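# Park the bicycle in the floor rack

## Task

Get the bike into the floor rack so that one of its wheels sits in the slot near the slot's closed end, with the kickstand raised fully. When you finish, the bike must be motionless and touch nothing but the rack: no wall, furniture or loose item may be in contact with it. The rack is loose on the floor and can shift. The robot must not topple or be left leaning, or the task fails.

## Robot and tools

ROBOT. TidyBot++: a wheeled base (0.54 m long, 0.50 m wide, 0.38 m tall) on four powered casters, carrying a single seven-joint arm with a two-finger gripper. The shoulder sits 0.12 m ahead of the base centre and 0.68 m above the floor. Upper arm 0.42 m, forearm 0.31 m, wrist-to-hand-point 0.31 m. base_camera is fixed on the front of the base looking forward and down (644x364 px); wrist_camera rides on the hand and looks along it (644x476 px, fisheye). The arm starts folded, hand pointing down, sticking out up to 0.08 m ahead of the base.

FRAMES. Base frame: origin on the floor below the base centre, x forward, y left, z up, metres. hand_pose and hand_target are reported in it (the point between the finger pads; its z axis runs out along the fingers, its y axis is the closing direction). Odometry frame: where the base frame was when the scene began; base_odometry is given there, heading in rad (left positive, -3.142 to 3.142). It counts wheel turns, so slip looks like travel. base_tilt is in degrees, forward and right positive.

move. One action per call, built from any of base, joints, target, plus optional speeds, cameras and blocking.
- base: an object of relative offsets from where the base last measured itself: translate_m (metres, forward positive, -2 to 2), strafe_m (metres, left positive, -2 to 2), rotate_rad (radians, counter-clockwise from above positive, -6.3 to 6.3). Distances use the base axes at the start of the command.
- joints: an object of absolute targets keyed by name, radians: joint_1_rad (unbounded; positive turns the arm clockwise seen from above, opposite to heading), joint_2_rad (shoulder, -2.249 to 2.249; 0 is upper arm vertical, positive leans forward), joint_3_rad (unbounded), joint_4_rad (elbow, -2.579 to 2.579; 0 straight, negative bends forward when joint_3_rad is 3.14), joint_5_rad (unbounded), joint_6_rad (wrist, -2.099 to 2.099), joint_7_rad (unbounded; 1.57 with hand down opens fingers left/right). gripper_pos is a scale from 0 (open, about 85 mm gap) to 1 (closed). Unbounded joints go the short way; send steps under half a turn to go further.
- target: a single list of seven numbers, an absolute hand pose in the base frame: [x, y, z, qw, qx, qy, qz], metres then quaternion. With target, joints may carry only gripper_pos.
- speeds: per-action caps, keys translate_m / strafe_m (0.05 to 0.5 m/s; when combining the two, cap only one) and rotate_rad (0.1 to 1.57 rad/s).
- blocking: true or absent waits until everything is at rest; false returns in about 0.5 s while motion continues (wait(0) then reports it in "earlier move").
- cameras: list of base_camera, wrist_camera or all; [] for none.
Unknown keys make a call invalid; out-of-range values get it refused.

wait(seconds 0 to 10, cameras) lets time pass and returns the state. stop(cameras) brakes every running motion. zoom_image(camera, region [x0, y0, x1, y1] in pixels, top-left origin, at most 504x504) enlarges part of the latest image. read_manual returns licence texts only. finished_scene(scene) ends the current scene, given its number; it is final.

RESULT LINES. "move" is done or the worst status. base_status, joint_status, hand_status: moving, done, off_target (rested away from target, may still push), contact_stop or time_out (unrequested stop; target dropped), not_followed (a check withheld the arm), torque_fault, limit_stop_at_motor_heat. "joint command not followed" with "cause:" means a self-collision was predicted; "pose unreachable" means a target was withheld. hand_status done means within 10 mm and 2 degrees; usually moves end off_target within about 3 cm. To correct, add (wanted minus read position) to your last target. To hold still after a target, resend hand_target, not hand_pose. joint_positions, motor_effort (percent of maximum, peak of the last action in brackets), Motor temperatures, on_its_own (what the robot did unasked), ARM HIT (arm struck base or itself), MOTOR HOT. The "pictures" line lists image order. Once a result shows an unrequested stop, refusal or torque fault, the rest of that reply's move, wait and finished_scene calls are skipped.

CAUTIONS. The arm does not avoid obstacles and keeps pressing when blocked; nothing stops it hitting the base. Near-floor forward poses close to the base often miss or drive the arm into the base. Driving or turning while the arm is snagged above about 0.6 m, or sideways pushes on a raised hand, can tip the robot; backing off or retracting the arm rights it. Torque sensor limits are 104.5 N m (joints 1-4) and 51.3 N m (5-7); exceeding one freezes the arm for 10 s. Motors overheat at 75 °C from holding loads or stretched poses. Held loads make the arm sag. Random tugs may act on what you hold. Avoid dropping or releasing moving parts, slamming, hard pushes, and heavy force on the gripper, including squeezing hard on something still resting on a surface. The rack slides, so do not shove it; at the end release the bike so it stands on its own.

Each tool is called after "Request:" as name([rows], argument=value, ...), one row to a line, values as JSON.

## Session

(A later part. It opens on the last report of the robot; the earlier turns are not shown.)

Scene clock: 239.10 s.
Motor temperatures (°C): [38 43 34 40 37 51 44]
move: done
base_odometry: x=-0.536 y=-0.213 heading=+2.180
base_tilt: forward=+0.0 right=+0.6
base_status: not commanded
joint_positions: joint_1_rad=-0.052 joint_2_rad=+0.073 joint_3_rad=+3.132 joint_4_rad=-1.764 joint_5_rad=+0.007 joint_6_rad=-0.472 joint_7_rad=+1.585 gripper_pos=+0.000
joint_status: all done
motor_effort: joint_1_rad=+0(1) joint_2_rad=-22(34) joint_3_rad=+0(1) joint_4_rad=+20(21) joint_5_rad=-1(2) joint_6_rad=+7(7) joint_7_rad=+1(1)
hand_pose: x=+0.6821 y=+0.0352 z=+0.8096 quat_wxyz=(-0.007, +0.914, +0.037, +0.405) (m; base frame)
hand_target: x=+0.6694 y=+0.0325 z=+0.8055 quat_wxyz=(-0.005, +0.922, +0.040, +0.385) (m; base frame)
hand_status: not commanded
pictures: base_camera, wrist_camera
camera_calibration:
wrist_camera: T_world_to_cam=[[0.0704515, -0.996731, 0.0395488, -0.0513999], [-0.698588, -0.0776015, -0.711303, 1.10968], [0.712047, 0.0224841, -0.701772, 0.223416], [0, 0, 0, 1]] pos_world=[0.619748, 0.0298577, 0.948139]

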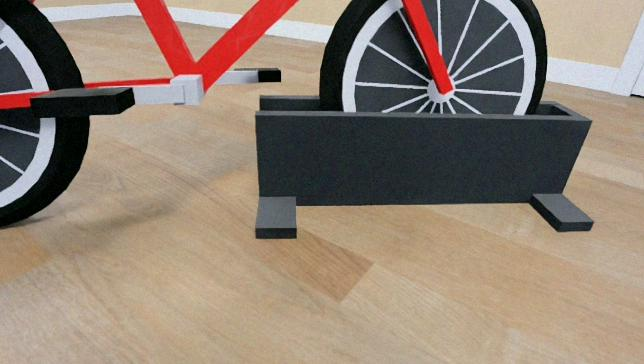

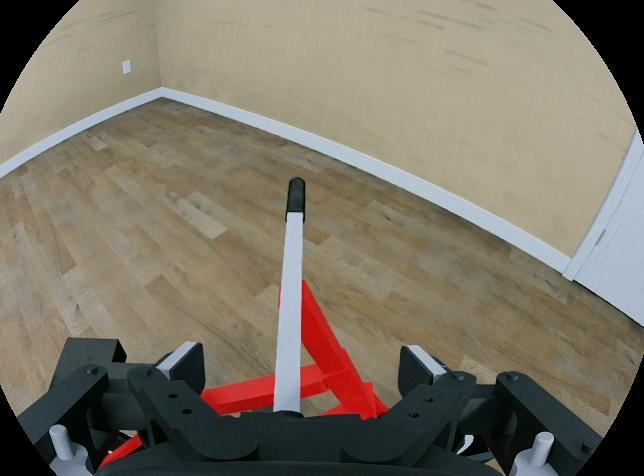

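Request:
move(base={"translate_m": -0.3}, joints={"joint_1_rad": 0.0, "joint_2_rad": 0.2, "joint_4_rad": -1.2, "joint_6_rad": -1.0})

Scene clock: 241.33 s.
Motor temperatures (°C): [38 43 34 40 37 51 44]
move: done
base_odometry: x=-0.364 y=-0.459 heading=+2.181
base_tilt: forward=+0.0 right=+0.6
base_status: done
joint_positions: joint_1_rad=-0.017 joint_2_rad=+0.182 joint_3_rad=+3.132 joint_4_rad=-1.206 joint_5_rad=+0.007 joint_6_rad=-0.942 joint_7_rad=+1.585 gripper_pos=+0.000
joint_status: all done
motor_effort: joint_1_rad=+0(2) joint_2_rad=-27(28) joint_3_rad=+0(2) joint_4_rad=+20(23) joint_5_rad=-1(2) joint_6_rad=+6(8) joint_7_rad=+1(1)
hand_pose: x=+0.7296 y=+0.0151 z=+0.9387 quat_wxyz=(+0.000, +0.919, +0.019, +0.395) (m; base frame)
hand_target: x=+0.7226 y=+0.0022 z=+0.9181 quat_wxyz=(+0.005, +0.932, +0.014, +0.362) (m; base frame)
hand_status: not commanded
pictures: base_camera, wrist_camera
camera_calibration:
wrist_camera: T_world_to_cam=[[0.0321397, -0.998739, 0.0385727, -0.0510782], [-0.716344, -0.0499311, -0.695958, 1.2313], [0.697006, -0.00526346, -0.717046, 0.306365], [0, 0, 0, 1]] pos_world=[0.670136, 0.0120788, 1.07858]

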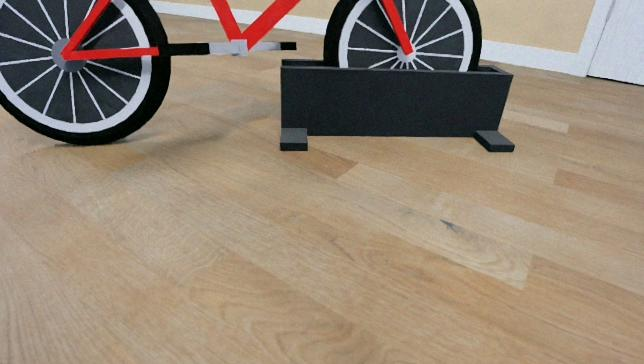

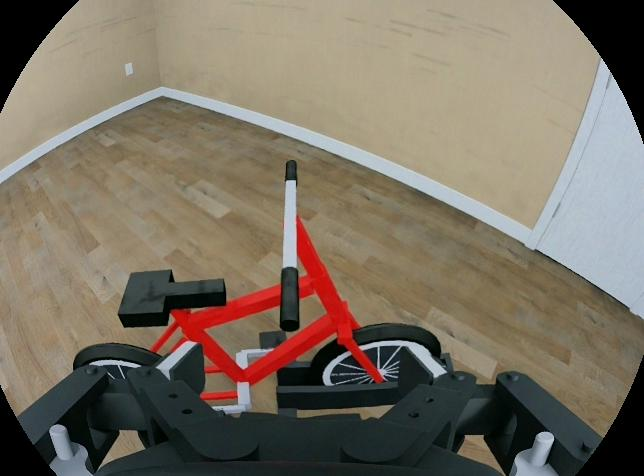

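Request:
move(joints={"joint_1_rad": 0.35, "joint_2_rad": 0.4, "joint_4_rad": -0.95, "joint_6_rad": -1.6})

Request:
zoom_image(camera="wrist_camera", region=[200, 100, 600, 400])

Scene clock: 243.37 s.
Motor temperatures (°C): [38 43 34 40 37 51 44]
move: done
base_odometry: x=-0.364 y=-0.459 heading=+2.181
base_tilt: forward=+0.0 right=+0.6
base_status: not commanded
joint_positions: joint_1_rad=+0.341 joint_2_rad=+0.385 joint_3_rad=+3.134 joint_4_rad=-0.960 joint_5_rad=+0.007 joint_6_rad=-1.545 joint_7_rad=+1.585 gripper_pos=+0.000
joint_status: all done
motor_effort: joint_1_rad=+0(2) joint_2_rad=-31(34) joint_3_rad=+0(2) joint_4_rad=+18(21) joint_5_rad=-1(3) joint_6_rad=+2(7) joint_7_rad=+1(1)
hand_pose: x=+0.6305 y=-0.1790 z=+0.8410 quat_wxyz=(+0.024, +0.979, -0.159, +0.124) (m; base frame)
hand_target: x=+0.6174 y=-0.1798 z=+0.8326 quat_wxyz=(+0.018, +0.983, -0.158, +0.094) (m; base frame)
hand_status: not commanded
pictures: base_camera, wrist_camera
camera_calibration:
wrist_camera: T_world_to_cam=[[-0.306751, -0.951365, 0.0284481, -0.00727984], [-0.93247, 0.294398, -0.209356, 0.871321], [0.190799, -0.0907471, -0.977426, 0.827198], [0, 0, 0, 1]] pos_world=[0.652419, -0.188375, 0.991148]

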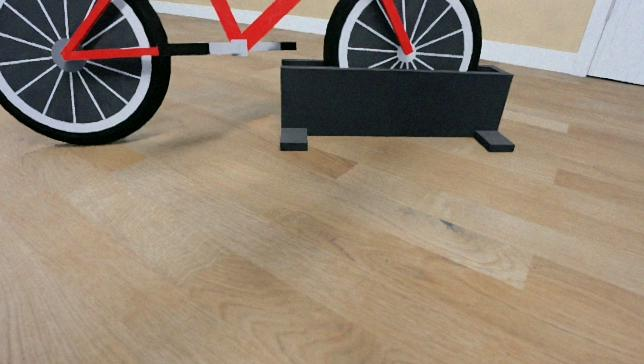

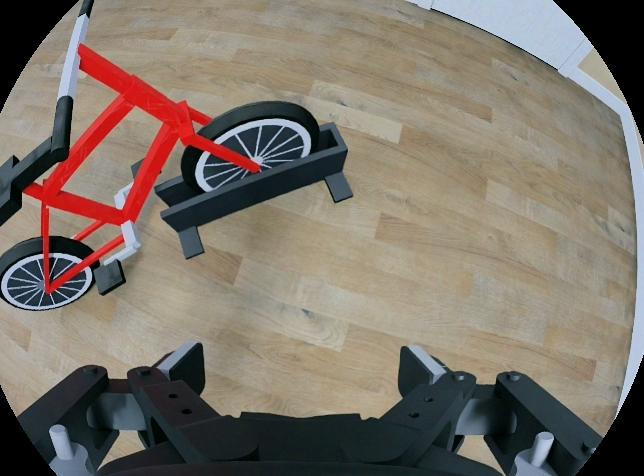

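Scaled by 1.260.

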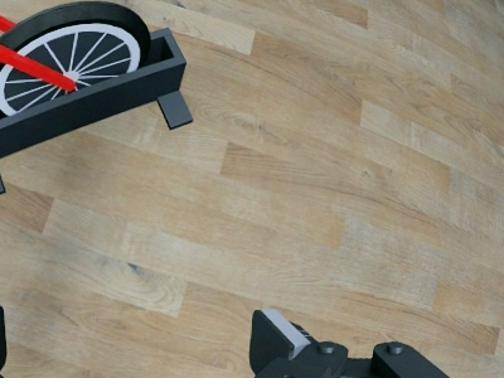

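Request:
zoom_image(camera="wrist_camera", region=[150, 80, 370, 270])

Request:
zoom_image(camera="wrist_camera", region=[0, 150, 220, 330])

Scaled by 2.291.

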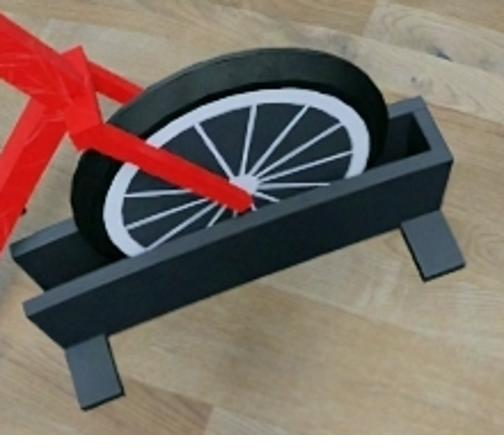

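Scaled by 2.291.

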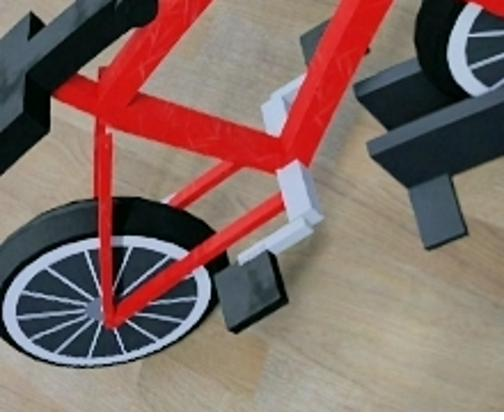

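Request:
move(base={"translate_m": -0.35}, joints={"joint_1_rad": 0.0, "joint_2_rad": -0.2, "joint_4_rad": -2.3, "joint_6_rad": -0.1, "gripper_pos": 1.0}, cameras=[])

Request:
move(base={"rotate_rad": -1.378}, cameras=[])

Request:
move(base={"translate_m": -1.18, "strafe_m": 1.35})

Scene clock: 247.27 s.
Motor temperatures (°C): [38 43 34 40 37 51 44]
move: done
base_odometry: x=-0.163 y=-0.746 heading=+2.180
base_tilt: forward=+0.0 right=+0.6
base_status: done
joint_positions: joint_1_rad=+0.017 joint_2_rad=-0.173 joint_3_rad=+3.134 joint_4_rad=-2.286 joint_5_rad=+0.007 joint_6_rad=-0.146 joint_7_rad=+1.585 gripper_pos=+0.999
joint_status: all done
motor_effort: joint_1_rad=+0(1) joint_2_rad=-11(35) joint_3_rad=+0(1) joint_4_rad=+19(21) joint_5_rad=-1(2) joint_6_rad=+7(7) joint_7_rad=+1(1)
hand_pose: x=+0.5561 y=-0.0032 z=+0.7364 quat_wxyz=(+0.008, +0.904, +0.005, +0.427) (m; base frame)
hand_target: x=+0.5584 y=+0.0021 z=+0.7523 quat_wxyz=(+0.006, +0.891, +0.014, +0.454) (m; base frame)
hand_status: not commanded
pictures: none
No camera images: "cameras" was empty.

Scene clock: 249.43 s.
Motor temperatures (°C): [38 43 34 40 37 51 44]
move: done
base_odometry: x=-0.163 y=-0.746 heading=+0.803
base_tilt: forward=+0.0 right=+0.6
base_status: done
joint_positions: joint_1_rad=+0.010 joint_2_rad=-0.174 joint_3_rad=+3.137 joint_4_rad=-2.286 joint_5_rad=+0.007 joint_6_rad=-0.141 joint_7_rad=+1.585 gripper_pos=+0.999
joint_status: not commanded
motor_effort: joint_1_rad=+0(1) joint_2_rad=-11(12) joint_3_rad=+1(2) joint_4_rad=+19(19) joint_5_rad=-1(2) joint_6_rad=+7(7) joint_7_rad=+0(1)
hand_pose: x=+0.5572 y=-0.0016 z=+0.7378 quat_wxyz=(+0.007, +0.903, +0.007, +0.430) (m; base frame)
hand_target: x=+0.5584 y=+0.0021 z=+0.7523 quat_wxyz=(+0.006, +0.891, +0.014, +0.454) (m; base frame)
hand_status: not commanded
pictures: none
No camera images: "cameras" was empty.

Scene clock: 254.47 s.
Motor temperatures (°C): [38 43 34 40 37 51 44]
move: done
base_odometry: x=-1.954 y=-0.657 heading=+0.802
base_tilt: forward=+0.0 right=+0.6
base_status: done
joint_positions: joint_1_rad=+0.010 joint_2_rad=-0.179 joint_3_rad=+3.137 joint_4_rad=-2.288 joint_5_rad=+0.007 joint_6_rad=-0.141 joint_7_rad=+1.585 gripper_pos=+0.999
joint_status: not commanded
motor_effort: joint_1_rad=+0(1) joint_2_rad=-11(14) joint_3_rad=+0(1) joint_4_rad=+19(20) joint_5_rad=-1(3) joint_6_rad=+7(7) joint_7_rad=+1(1)
hand_pose: x=+0.5561 y=-0.0015 z=+0.7391 quat_wxyz=(+0.007, +0.902, +0.007, +0.431) (m; base frame)
hand_target: x=+0.5584 y=+0.0021 z=+0.7523 quat_wxyz=(+0.006, +0.891, +0.014, +0.454) (m; base frame)
hand_status: not commanded
pictures: base_camera, wrist_camera
camera_calibration:
wrist_camera: T_world_to_cam=[[0.00229336, -0.999172, 0.0406231, -0.0392986], [-0.659422, -0.0320504, -0.751089, 0.976433], [0.751769, -0.0250653, -0.65895, 0.210679], [0, 0, 0, 1]] pos_world=[0.485589, -0.00269028, 0.873811]

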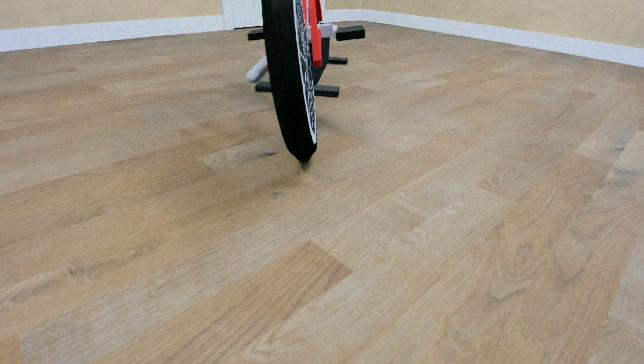

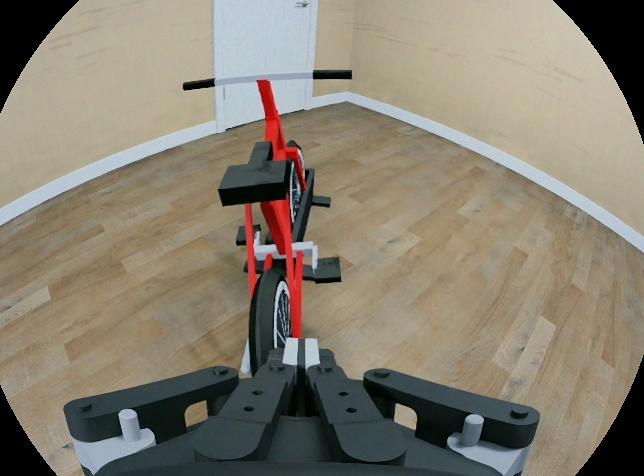

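Request:
zoom_image(camera="base_camera", region=[220, 0, 400, 180])

Request:
zoom_image(camera="wrist_camera", region=[170, 60, 370, 380])

Scaled by 2.800.

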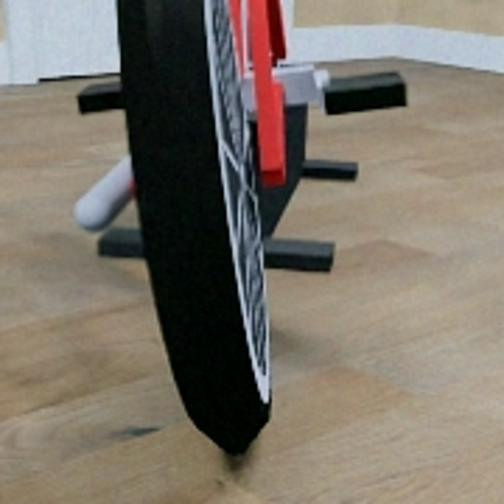

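Scaled by 1.575.

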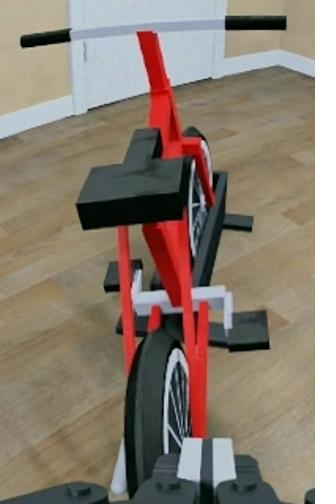

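Request:
move(base={"translate_m": 0.40, "strafe_m": 0.045}, speeds={"translate_m": 0.25})

Scene clock: 257.20 s.
Motor temperatures (°C): [38 43 34 40 37 51 44]
move: done
base_odometry: x=-1.709 y=-0.338 heading=+0.803
base_tilt: forward=+0.0 right=+0.6
base_status: done
joint_positions: joint_1_rad=+0.010 joint_2_rad=-0.184 joint_3_rad=+3.137 joint_4_rad=-2.290 joint_5_rad=+0.007 joint_6_rad=-0.139 joint_7_rad=+1.585 gripper_pos=+0.999
joint_status: not commanded
motor_effort: joint_1_rad=+0(1) joint_2_rad=-11(13) joint_3_rad=+0(1) joint_4_rad=+19(20) joint_5_rad=-1(2) joint_6_rad=+7(7) joint_7_rad=+0(1)
hand_pose: x=+0.5553 y=-0.0015 z=+0.7405 quat_wxyz=(+0.007, +0.901, +0.007, +0.433) (m; base frame)
hand_target: x=+0.5584 y=+0.0021 z=+0.7523 quat_wxyz=(+0.006, +0.891, +0.014, +0.454) (m; base frame)
hand_status: not commanded
pictures: base_camera, wrist_camera
camera_calibration:
wrist_camera: T_world_to_cam=[[0.00213793, -0.99917, 0.0406727, -0.0392946], [-0.656429, -0.0320852, -0.753705, 0.977215], [0.754385, -0.0250874, -0.655953, 0.208487], [0, 0, 0, 1]] pos_world=[0.484277, -0.00267744, 0.874888]

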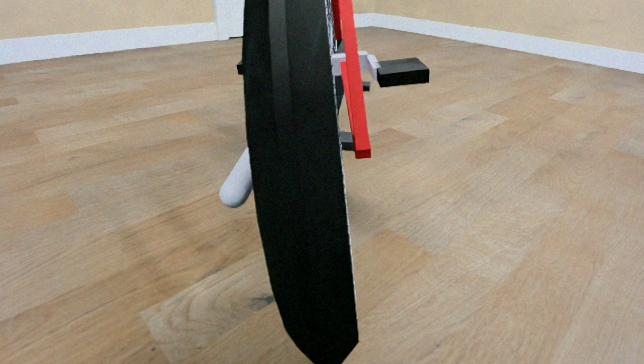

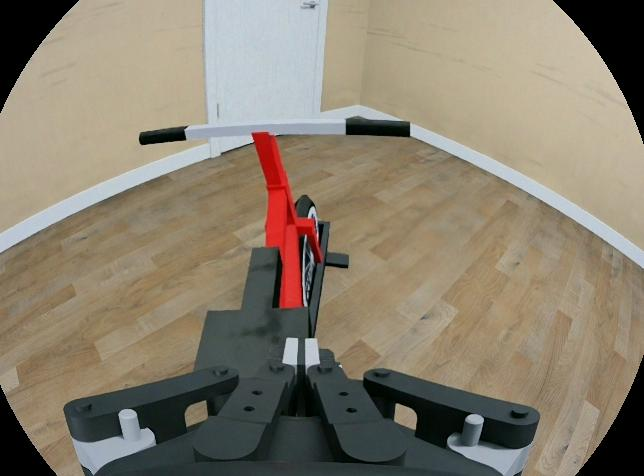

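Request:
move(base={"translate_m": 0.06}, speeds={"translate_m": 0.06})

Scene clock: 258.77 s.
Motor temperatures (°C): [38 43 34 40 37 51 44]
move: done
base_odometry: x=-1.667 y=-0.294 heading=+0.803
base_tilt: forward=+0.0 right=+0.6
base_status: done
joint_positions: joint_1_rad=+0.010 joint_2_rad=-0.186 joint_3_rad=+3.137 joint_4_rad=-2.291 joint_5_rad=+0.007 joint_6_rad=-0.139 joint_7_rad=+1.585 gripper_pos=+0.999
joint_status: not commanded
motor_effort: joint_1_rad=+0(1) joint_2_rad=-11(15) joint_3_rad=+1(1) joint_4_rad=+19(20) joint_5_rad=-1(2) joint_6_rad=+7(7) joint_7_rad=+0(1)
hand_pose: x=+0.5551 y=-0.0015 z=+0.7410 quat_wxyz=(+0.007, +0.901, +0.007, +0.434) (m; base frame)
hand_target: x=+0.5584 y=+0.0021 z=+0.7523 quat_wxyz=(+0.006, +0.891, +0.014, +0.454) (m; base frame)
hand_status: not commanded
pictures: base_camera, wrist_camera
camera_calibration:
wrist_camera: T_world_to_cam=[[0.0020817, -0.99917, 0.0406907, -0.0392946], [-0.655357, -0.0320976, -0.754637, 0.977526], [0.755316, -0.025096, -0.65488, 0.20771], [0, 0, 0, 1]] pos_world=[0.483824, -0.00267306, 0.875301]

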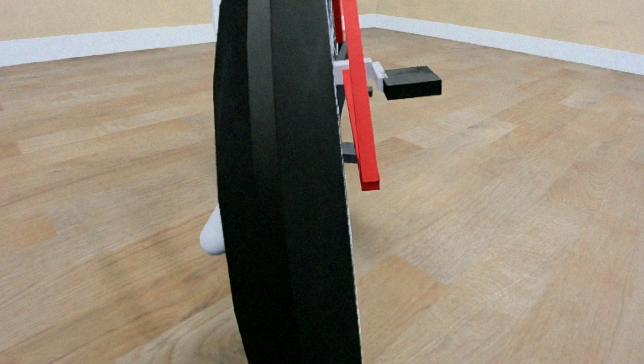

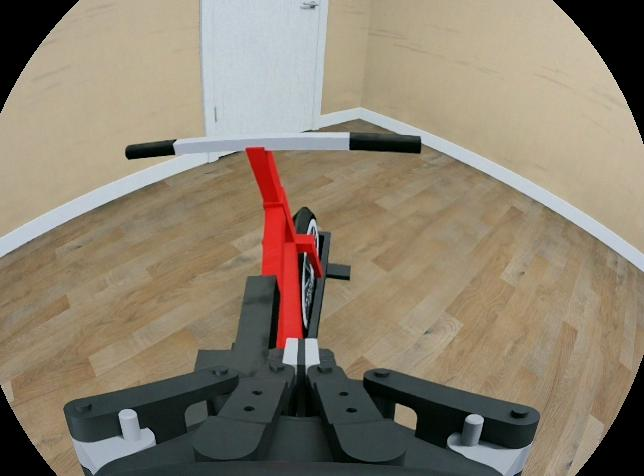

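Request:
move(base={"translate_m": 0.05}, speeds={"translate_m": 0.05})

Scene clock: 260.27 s.
Motor temperatures (°C): [38 43 34 40 37 51 44]
move: done
base_odometry: x=-1.633 y=-0.259 heading=+0.803
base_tilt: forward=+0.0 right=+0.6
base_status: done
joint_positions: joint_1_rad=+0.010 joint_2_rad=-0.187 joint_3_rad=+3.137 joint_4_rad=-2.291 joint_5_rad=+0.007 joint_6_rad=-0.139 joint_7_rad=+1.585 gripper_pos=+0.999
joint_status: not commanded
motor_effort: joint_1_rad=+0(1) joint_2_rad=-11(15) joint_3_rad=+0(1) joint_4_rad=+19(20) joint_5_rad=-2(2) joint_6_rad=+7(7) joint_7_rad=+1(1)
hand_pose: x=+0.5549 y=-0.0015 z=+0.7413 quat_wxyz=(+0.007, +0.901, +0.007, +0.434) (m; base frame)
hand_target: x=+0.5584 y=+0.0021 z=+0.7523 quat_wxyz=(+0.006, +0.891, +0.014, +0.454) (m; base frame)
hand_status: not commanded
pictures: base_camera, wrist_camera
camera_calibration:
wrist_camera: T_world_to_cam=[[0.00204863, -0.999169, 0.0407012, -0.0392953], [-0.654733, -0.0321047, -0.755178, 0.977726], [0.755857, -0.0251014, -0.654255, 0.207257], [0, 0, 0, 1]] pos_world=[0.483574, -0.00267065, 0.875556]

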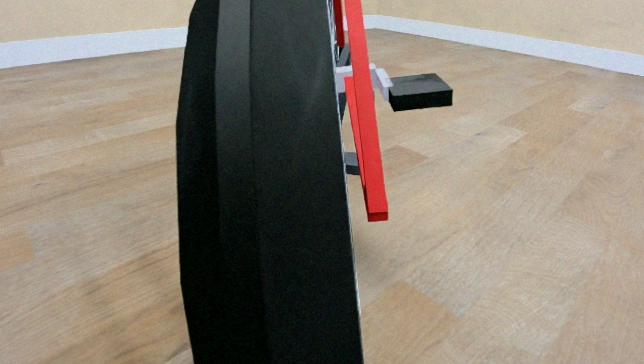

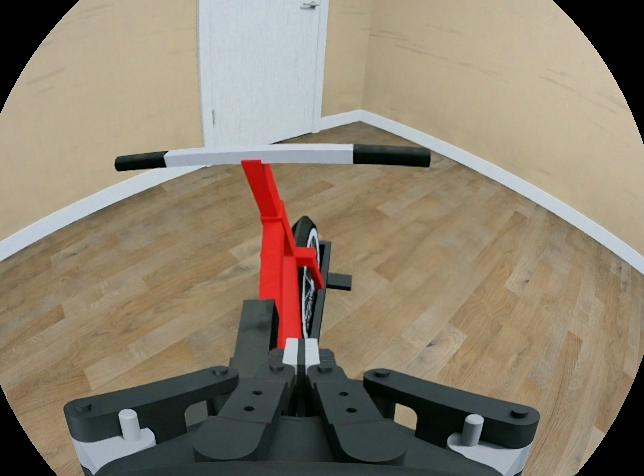

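Request:
move(base={"translate_m": 0.04}, speeds={"translate_m": 0.05})

Scene clock: 261.63 s.
Motor temperatures (°C): [38 43 34 40 37 51 44]
move: done
base_odometry: x=-1.606 y=-0.230 heading=+0.803
base_tilt: forward=+0.0 right=+0.6
base_status: done
joint_positions: joint_1_rad=+0.010 joint_2_rad=-0.188 joint_3_rad=+3.137 joint_4_rad=-2.292 joint_5_rad=+0.007 joint_6_rad=-0.139 joint_7_rad=+1.585 gripper_pos=+0.999
joint_status: not commanded
motor_effort: joint_1_rad=+0(1) joint_2_rad=-11(13) joint_3_rad=+0(1) joint_4_rad=+19(20) joint_5_rad=-2(2) joint_6_rad=+7(7) joint_7_rad=+1(1)
hand_pose: x=+0.5548 y=-0.0015 z=+0.7417 quat_wxyz=(+0.007, +0.901, +0.007, +0.435) (m; base frame)
hand_target: x=+0.5584 y=+0.0021 z=+0.7523 quat_wxyz=(+0.006, +0.891, +0.014, +0.454) (m; base frame)
hand_status: not commanded
pictures: base_camera, wrist_camera
camera_calibration:
wrist_camera: T_world_to_cam=[[0.00200388, -0.999169, 0.0407152, -0.0392963], [-0.653885, -0.0321141, -0.755912, 0.978014], [0.756592, -0.0251083, -0.653405, 0.206625], [0, 0, 0, 1]] pos_world=[0.483256, -0.00266753, 0.875902]

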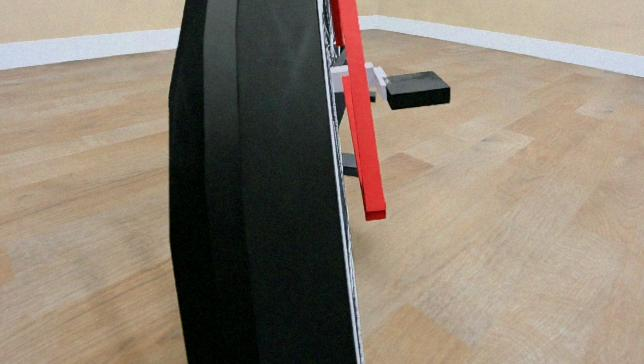

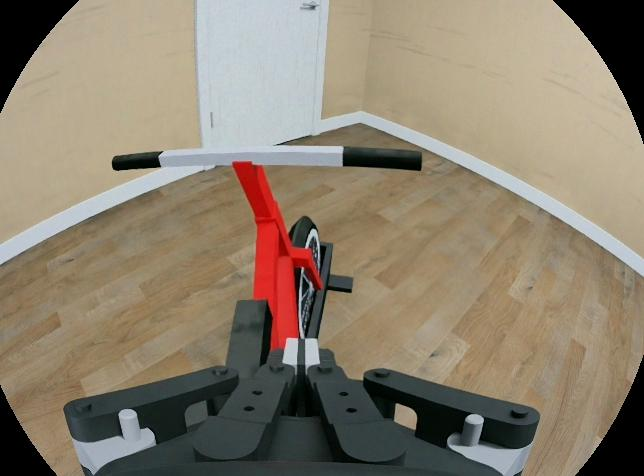

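Request:
zoom_image(camera="wrist_camera", region=[240, 190, 380, 350])

Scaled by 3.150.

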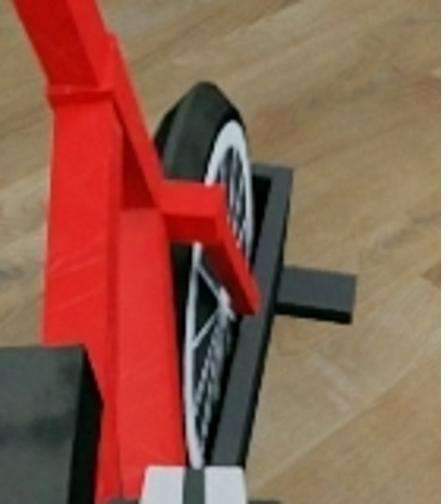

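Request:
move(base={"translate_m": -0.45})

Request:
zoom_image(camera="base_camera", region=[180, 0, 440, 180])

Scene clock: 264.30 s.
Motor temperatures (°C): [38 42 34 40 37 51 44]
move: done
base_odometry: x=-1.918 y=-0.554 heading=+0.802
base_tilt: forward=+0.0 right=+0.6
base_status: done
joint_positions: joint_1_rad=+0.010 joint_2_rad=-0.196 joint_3_rad=+3.138 joint_4_rad=-2.296 joint_5_rad=+0.007 joint_6_rad=-0.137 joint_7_rad=+1.585 gripper_pos=+0.999
joint_status: not commanded
motor_effort: joint_1_rad=+0(2) joint_2_rad=-10(16) joint_3_rad=+1(2) joint_4_rad=+19(21) joint_5_rad=-1(2) joint_6_rad=+7(8) joint_7_rad=+0(1)
hand_pose: x=+0.5533 y=-0.0015 z=+0.7438 quat_wxyz=(+0.007, +0.899, +0.007, +0.437) (m; base frame)
hand_target: x=+0.5584 y=+0.0021 z=+0.7523 quat_wxyz=(+0.006, +0.891, +0.014, +0.454) (m; base frame)
hand_status: not commanded
pictures: base_camera, wrist_camera
camera_calibration:
wrist_camera: T_world_to_cam=[[0.00179409, -0.999169, 0.0407303, -0.0392461], [-0.649132, -0.0321462, -0.759996, 0.978996], [0.760674, -0.0250758, -0.64865, 0.20329], [0, 0, 0, 1]] pos_world=[0.480931, -0.00264479, 0.877496]

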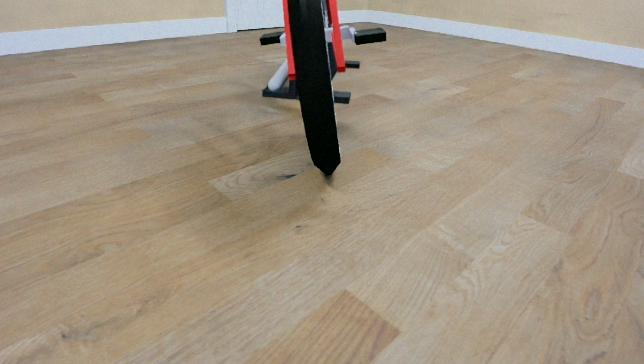

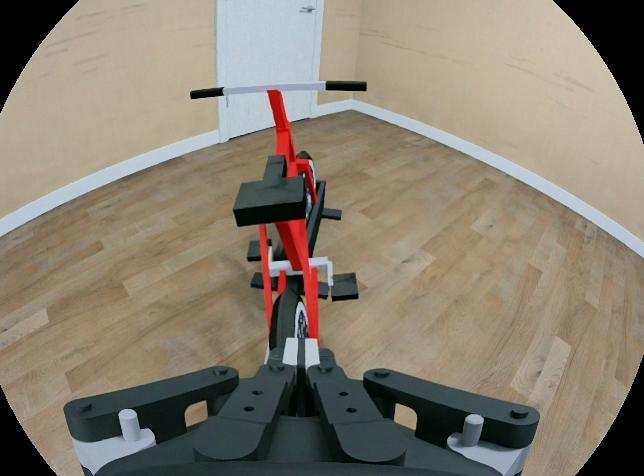

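Scaled by 1.938.

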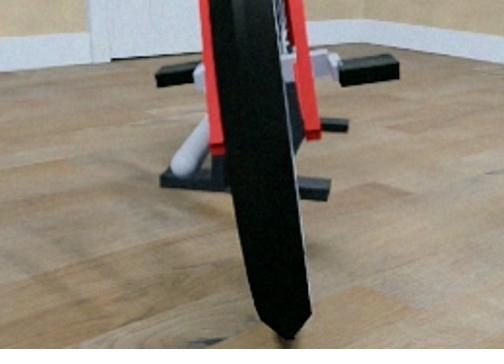

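Request:
move(base={"translate_m": 0.94, "strafe_m": -1.264}, joints={"joint_1_rad": 0.0, "joint_2_rad": 0.1, "joint_4_rad": -1.9, "joint_6_rad": -1.1}, cameras=[])

Request:
move(base={"rotate_rad": 1.378}, cameras=[])

Request:
move(base={"translate_m": 0.58, "strafe_m": -0.595}, joints={"joint_1_rad": 0.0, "joint_2_rad": 0.2, "joint_4_rad": -1.2, "joint_6_rad": -1.6})

Scene clock: 269.10 s.
Motor temperatures (°C): [38 42 34 40 37 51 44]
move: done
base_odometry: x=-0.356 y=-0.757 heading=+0.802
base_tilt: forward=+0.0 right=+0.6
base_status: done
joint_positions: joint_1_rad=+0.010 joint_2_rad=+0.082 joint_3_rad=+3.138 joint_4_rad=-1.907 joint_5_rad=+0.007 joint_6_rad=-1.049 joint_7_rad=+1.585 gripper_pos=+0.999
joint_status: all done
motor_effort: joint_1_rad=+0(1) joint_2_rad=-18(21) joint_3_rad=+0(1) joint_4_rad=+16(21) joint_5_rad=-1(2) joint_6_rad=+1(8) joint_7_rad=+1(1)
hand_pose: x=+0.4728 y=-0.0025 z=+0.6638 quat_wxyz=(+0.003, +0.999, +0.006, +0.051) (m; base frame)
hand_target: x=+0.4598 y=+0.0019 z=+0.6586 quat_wxyz=(+0.000, +1.000, +0.015, +0.021) (m; base frame)
hand_status: not commanded
pictures: none
No camera images: "cameras" was empty.

Scene clock: 271.30 s.
Motor temperatures (°C): [38 42 34 40 37 51 44]
move: done
base_odometry: x=-0.356 y=-0.757 heading=+2.180
base_tilt: forward=+0.0 right=+0.6
base_status: done
joint_positions: joint_1_rad=+0.002 joint_2_rad=+0.083 joint_3_rad=+3.138 joint_4_rad=-1.904 joint_5_rad=+0.007 joint_6_rad=-1.050 joint_7_rad=+1.585 gripper_pos=+0.999
joint_status: not commanded
motor_effort: joint_1_rad=+0(2) joint_2_rad=-18(20) joint_3_rad=+0(2) joint_4_rad=+16(16) joint_5_rad=-1(3) joint_6_rad=+1(1) joint_7_rad=+1(1)
hand_pose: x=+0.4741 y=+0.0003 z=+0.6645 quat_wxyz=(+0.003, +0.999, +0.010, +0.053) (m; base frame)
hand_target: x=+0.4598 y=+0.0019 z=+0.6586 quat_wxyz=(+0.000, +1.000, +0.015, +0.021) (m; base frame)
hand_status: not commanded
pictures: none
No camera images: "cameras" was empty.

Scene clock: 274.33 s.
Motor temperatures (°C): [38 42 34 40 37 51 44]
move: done
base_odometry: x=-0.200 y=+0.060 heading=+2.180
base_tilt: forward=+0.0 right=+0.6
base_status: done
joint_positions: joint_1_rad=+0.002 joint_2_rad=+0.185 joint_3_rad=+3.138 joint_4_rad=-1.208 joint_5_rad=+0.007 joint_6_rad=-1.548 joint_7_rad=+1.585 gripper_pos=+0.999
joint_status: all done
motor_effort: joint_1_rad=+0(2) joint_2_rad=-24(26) joint_3_rad=+0(2) joint_4_rad=+18(20) joint_5_rad=-1(3) joint_6_rad=+2(3) joint_7_rad=+1(1)
hand_pose: x=+0.5677 y=+0.0001 z=+0.8458 quat_wxyz=(+0.004, +0.995, +0.008, +0.100) (m; base frame)
hand_target: x=+0.5563 y=+0.0020 z=+0.8394 quat_wxyz=(+0.001, +0.997, +0.015, +0.071) (m; base frame)
hand_status: not commanded
pictures: base_camera, wrist_camera
camera_calibration:
wrist_camera: T_world_to_cam=[[0.0263723, -0.999226, 0.0291804, -0.0459881], [-0.986988, -0.0306588, -0.157846, 0.74846], [0.158618, -0.024638, -0.987033, 0.88649], [0, 0, 0, 1]] pos_world=[0.59932, -0.00116429, 0.994477]

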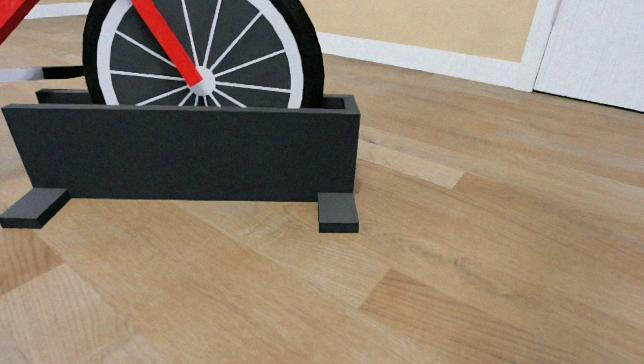

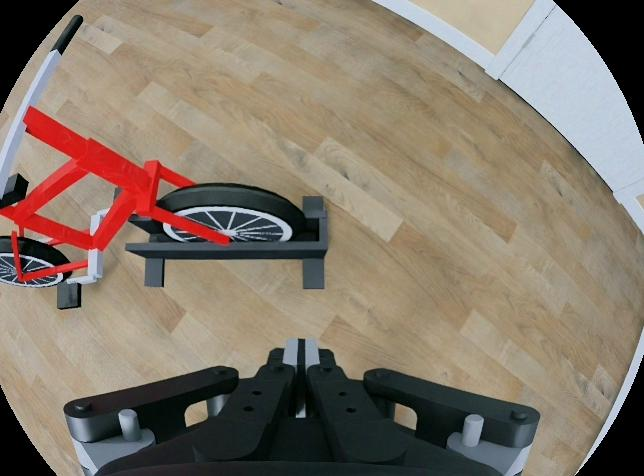

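Request:
zoom_image(camera="wrist_camera", region=[110, 150, 350, 310])

Request:
zoom_image(camera="base_camera", region=[180, 0, 380, 130])

Scaled by 2.100.

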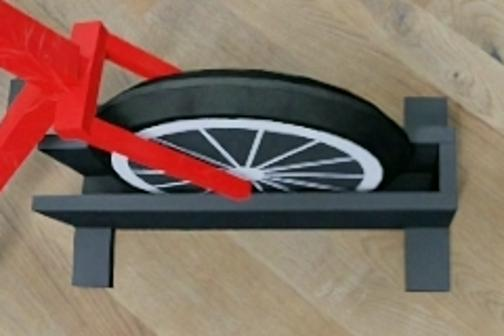

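Scaled by 2.520.

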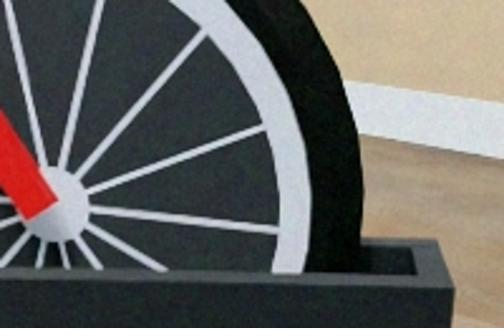

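Request:
move(base={"translate_m": -0.22, "strafe_m": 0.44}, joints={"joint_1_rad": 0.0, "joint_2_rad": 0.2, "joint_4_rad": -1.4, "joint_6_rad": -1.45, "gripper_pos": 0.0})

Scene clock: 277.00 s.
Motor temperatures (°C): [38 42 34 40 37 51 44]
move: done
base_odometry: x=-0.435 y=-0.373 heading=+2.180
base_tilt: forward=+0.0 right=+0.6
base_status: done
joint_positions: joint_1_rad=-0.002 joint_2_rad=+0.190 joint_3_rad=+3.138 joint_4_rad=-1.388 joint_5_rad=+0.007 joint_6_rad=-1.495 joint_7_rad=+1.585 gripper_pos=+0.000
joint_status: all done
motor_effort: joint_1_rad=+0(2) joint_2_rad=-24(27) joint_3_rad=+0(2) joint_4_rad=+17(19) joint_5_rad=-2(3) joint_6_rad=+1(2) joint_7_rad=+1(1)
hand_pose: x=+0.5341 y=+0.0017 z=+0.7821 quat_wxyz=(+0.003, +0.999, +0.010, +0.034) (m; base frame)
hand_target: x=+0.5453 y=+0.0020 z=+0.7750 quat_wxyz=(+0.000, +0.999, +0.015, +0.046) (m; base frame)
hand_status: not commanded
pictures: base_camera, wrist_camera
camera_calibration:
wrist_camera: T_world_to_cam=[[0.034365, -0.999077, 0.0257668, -0.0432523], [-0.999021, -0.0350588, -0.0269777, 0.609391], [0.0278562, -0.0248145, -0.999304, 0.908457], [0, 0, 0, 1]] pos_world=[0.584975, 0.000695046, 0.925379]

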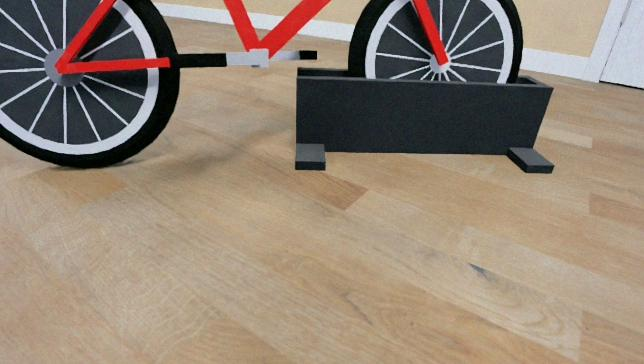

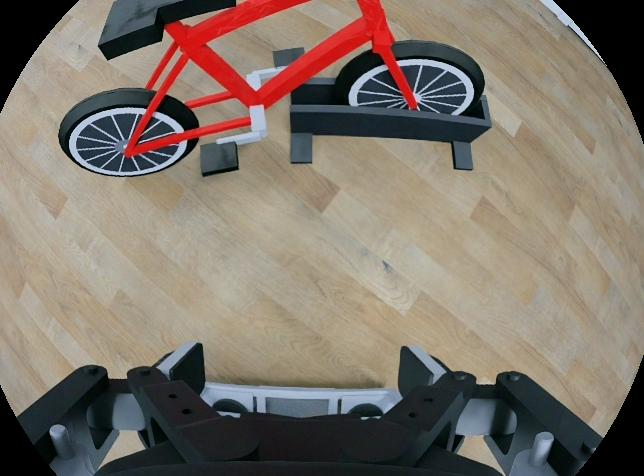

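Request:
move(joints={"joint_1_rad": 0.0, "joint_2_rad": 0.2, "joint_4_rad": -1.4, "joint_6_rad": -0.8})

Scene clock: 278.43 s.
Motor temperatures (°C): [38 42 34 40 37 51 44]
move: done
base_odometry: x=-0.435 y=-0.373 heading=+2.180
base_tilt: forward=+0.0 right=+0.6
base_status: not commanded
joint_positions: joint_1_rad=-0.002 joint_2_rad=+0.190 joint_3_rad=+3.138 joint_4_rad=-1.393 joint_5_rad=+0.007 joint_6_rad=-0.845 joint_7_rad=+1.585 gripper_pos=+0.000
joint_status: all done
motor_effort: joint_1_rad=+0(1) joint_2_rad=-27(28) joint_3_rad=+0(1) joint_4_rad=+21(21) joint_5_rad=-1(2) joint_6_rad=+6(6) joint_7_rad=+1(1)
hand_pose: x=+0.7166 y=+0.0033 z=+0.8559 quat_wxyz=(+0.004, +0.937, +0.011, +0.349) (m; base frame)
hand_target: x=+0.7271 y=+0.0022 z=+0.8555 quat_wxyz=(+0.005, +0.932, +0.014, +0.362) (m; base frame)
hand_status: not commanded
pictures: base_camera, wrist_camera
camera_calibration:
wrist_camera: T_world_to_cam=[[0.0170126, -0.999106, 0.0386977, -0.048424], [-0.781749, -0.0374211, -0.622469, 1.14772], [0.623361, -0.0196621, -0.781687, 0.364118], [0, 0, 0, 1]] pos_world=[0.671073, 0.00172745, 1.00092]

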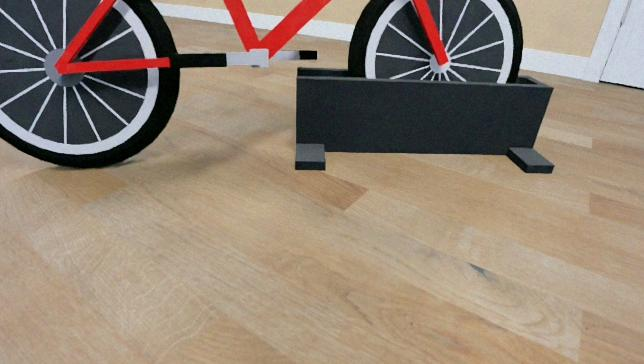

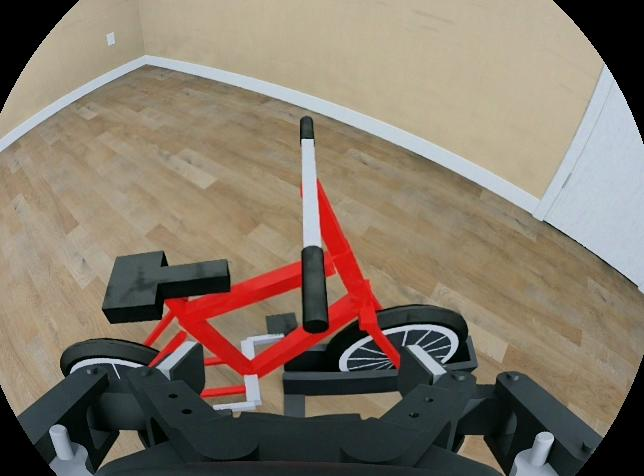

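Request:
move(joints={"joint_1_rad": 0.0, "joint_2_rad": 0.60, "joint_4_rad": -0.765, "joint_6_rad": -1.80, "joint_7_rad": 1.6}, cameras=["wrist_camera"])

Request:
move(base={"translate_m": 0.30})

Scene clock: 281.07 s.
Motor temperatures (°C): [38 42 34 40 37 51 44]
move: done
base_odometry: x=-0.435 y=-0.373 heading=+2.180
base_tilt: forward=+0.0 right=+0.6
base_status: not commanded
joint_positions: joint_1_rad=-0.002 joint_2_rad=+0.581 joint_3_rad=+3.138 joint_4_rad=-0.775 joint_5_rad=+0.007 joint_6_rad=-1.746 joint_7_rad=+1.585 gripper_pos=+0.000
joint_status: all done
motor_effort: joint_1_rad=+0(1) joint_2_rad=-37(39) joint_3_rad=+0(1) joint_4_rad=+17(22) joint_5_rad=-1(2) joint_6_rad=+1(6) joint_7_rad=+1(2)
hand_pose: x=+0.6692 y=+0.0021 z=+0.7898 quat_wxyz=(+0.002, +1.000, +0.009, +0.020) (m; base frame)
hand_target: x=+0.6570 y=+0.0020 z=+0.7821 quat_wxyz=(-0.001, +1.000, +0.015, -0.012) (m; base frame)
hand_status: not commanded
pictures: wrist_camera
camera_calibration:
wrist_camera: T_world_to_cam=[[0.0327836, -0.99919, 0.0233498, -0.0447329], [-0.999462, -0.0327534, 0.00167521, 0.722223], [-0.000909068, -0.0233922, -0.999726, 0.931964], [0, 0, 0, 1]] pos_world=[0.724149, 0.000759237, 0.931544]

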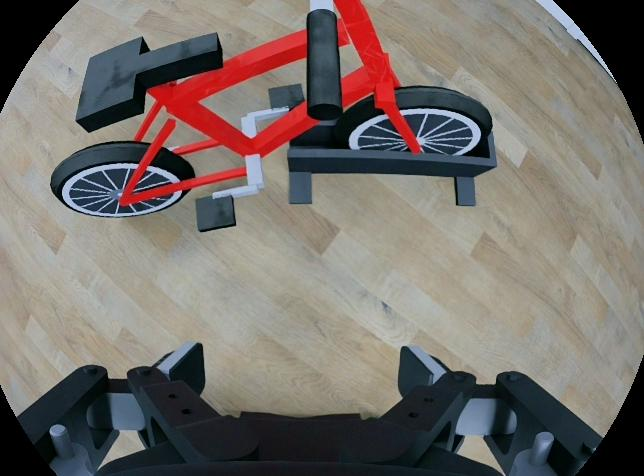

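Scene clock: 282.83 s.
Motor temperatures (°C): [38 42 34 40 37 51 44]
move: done
base_odometry: x=-0.607 y=-0.127 heading=+2.181
base_tilt: forward=+0.0 right=+0.6
base_status: done
joint_positions: joint_1_rad=-0.002 joint_2_rad=+0.597 joint_3_rad=+3.138 joint_4_rad=-0.771 joint_5_rad=+0.007 joint_6_rad=-1.754 joint_7_rad=+1.585 gripper_pos=+0.000
joint_status: not commanded
motor_effort: joint_1_rad=+0(1) joint_2_rad=-38(41) joint_3_rad=-1(1) joint_4_rad=+16(17) joint_5_rad=-1(2) joint_6_rad=+0(1) joint_7_rad=+1(1)
hand_pose: x=+0.6696 y=+0.0021 z=+0.7822 quat_wxyz=(+0.002, +1.000, +0.009, +0.010) (m; base frame)
hand_target: x=+0.6570 y=+0.0020 z=+0.7821 quat_wxyz=(-0.001, +1.000, +0.015, -0.012) (m; base frame)
hand_status: not commanded
pictures: base_camera, wrist_camera
camera_calibration:
wrist_camera: T_world_to_cam=[[0.0331831, -0.99919, 0.0227635, -0.0443811], [-0.999248, -0.0327109, 0.0208101, 0.707524], [-0.0200486, -0.0234369, -0.999524, 0.937048], [0, 0, 0, 1]] pos_world=[0.727252, 0.000760112, 0.922888]

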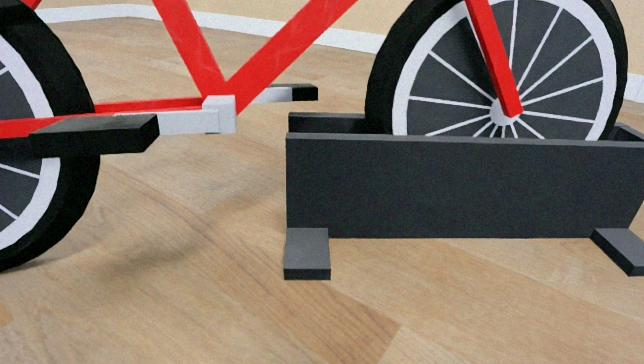

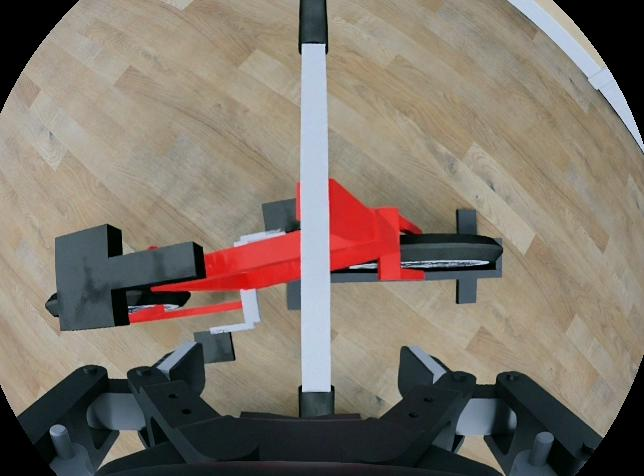

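Request:
move(base={"strafe_m": -0.01}, joints={"joint_1_rad": 0.0, "joint_2_rad": 0.615, "joint_4_rad": -1.10, "joint_6_rad": -1.40}, cameras=["wrist_camera"])

Request:
move(joints={"gripper_pos": 0.95})

Scene clock: 284.73 s.
Motor temperatures (°C): [38 42 34 40 37 51 44]
move: done
base_odometry: x=-0.599 y=-0.121 heading=+2.181
base_tilt: forward=+0.0 right=+0.6
base_status: done
joint_positions: joint_1_rad=+0.001 joint_2_rad=+0.603 joint_3_rad=+3.138 joint_4_rad=-1.087 joint_5_rad=+0.007 joint_6_rad=-1.452 joint_7_rad=+1.585 gripper_pos=+0.000
joint_status: all done
motor_effort: joint_1_rad=+0(4) joint_2_rad=-38(40) joint_3_rad=+0(2) joint_4_rad=+17(18) joint_5_rad=-1(3) joint_6_rad=+0(1) joint_7_rad=+1(1)
hand_pose: x=+0.6696 y=+0.0004 z=+0.6798 quat_wxyz=(+0.002, +1.000, +0.009, +0.000) (m; base frame)
hand_target: x=+0.6811 y=+0.0021 z=+0.6691 quat_wxyz=(+0.000, +1.000, +0.015, +0.013) (m; base frame)
hand_status: not commanded
pictures: wrist_camera
camera_calibration:
wrist_camera: T_world_to_cam=[[0.0323383, -0.999228, 0.0223014, -0.0428625], [-0.998645, -0.0313933, 0.0414993, 0.695069], [-0.0407672, -0.0236132, -0.99889, 0.848087], [0, 0, 0, 1]] pos_world=[0.730087, -0.000982839, 0.819257]

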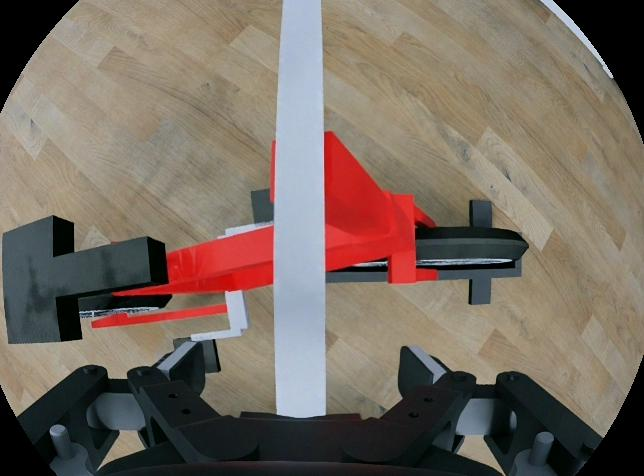

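Scene clock: 285.80 s.
Motor temperatures (°C): [38 42 34 40 37 51 44]
move: off_target
base_odometry: x=-0.599 y=-0.121 heading=+2.181
base_tilt: forward=+0.0 right=+0.6
base_status: not commanded
joint_positions: joint_1_rad=+0.001 joint_2_rad=+0.602 joint_3_rad=+3.138 joint_4_rad=-1.087 joint_5_rad=+0.007 joint_6_rad=-1.450 joint_7_rad=+1.587 gripper_pos=+0.810
joint_status: gripper_pos off_target (ended at +0.810, target +0.950)
motor_effort: joint_1_rad=+0(2) joint_2_rad=-35(38) joint_3_rad=-1(1) joint_4_rad=+16(17) joint_5_rad=-4(5) joint_6_rad=+0(1) joint_7_rad=-1(2)
hand_pose: x=+0.6700 y=+0.0007 z=+0.6800 quat_wxyz=(+0.002, +1.000, +0.010, +0.001) (m; base frame)
hand_target: x=+0.6811 y=+0.0021 z=+0.6691 quat_wxyz=(+0.000, +1.000, +0.015, +0.013) (m; base frame)
hand_status: not commanded
pictures: base_camera, wrist_camera
camera_calibration:
wrist_camera: T_world_to_cam=[[0.0349052, -0.999141, 0.0223561, -0.0443783], [-0.99863, -0.033997, 0.0397902, 0.69668], [-0.038996, -0.0237144, -0.998958, 0.847155], [0, 0, 0, 1]] pos_world=[0.73031, -0.00056535, 0.819543]

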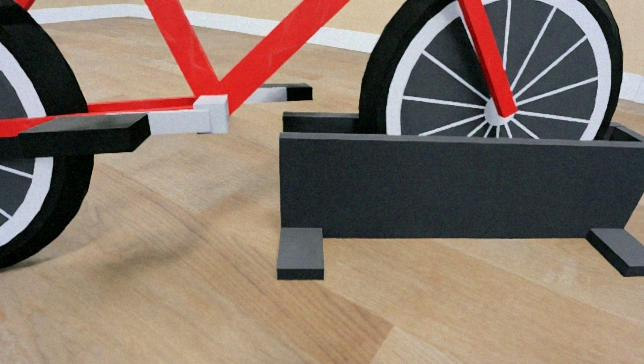

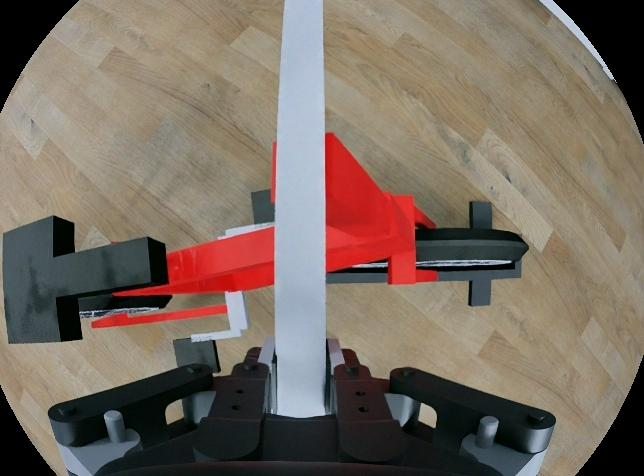

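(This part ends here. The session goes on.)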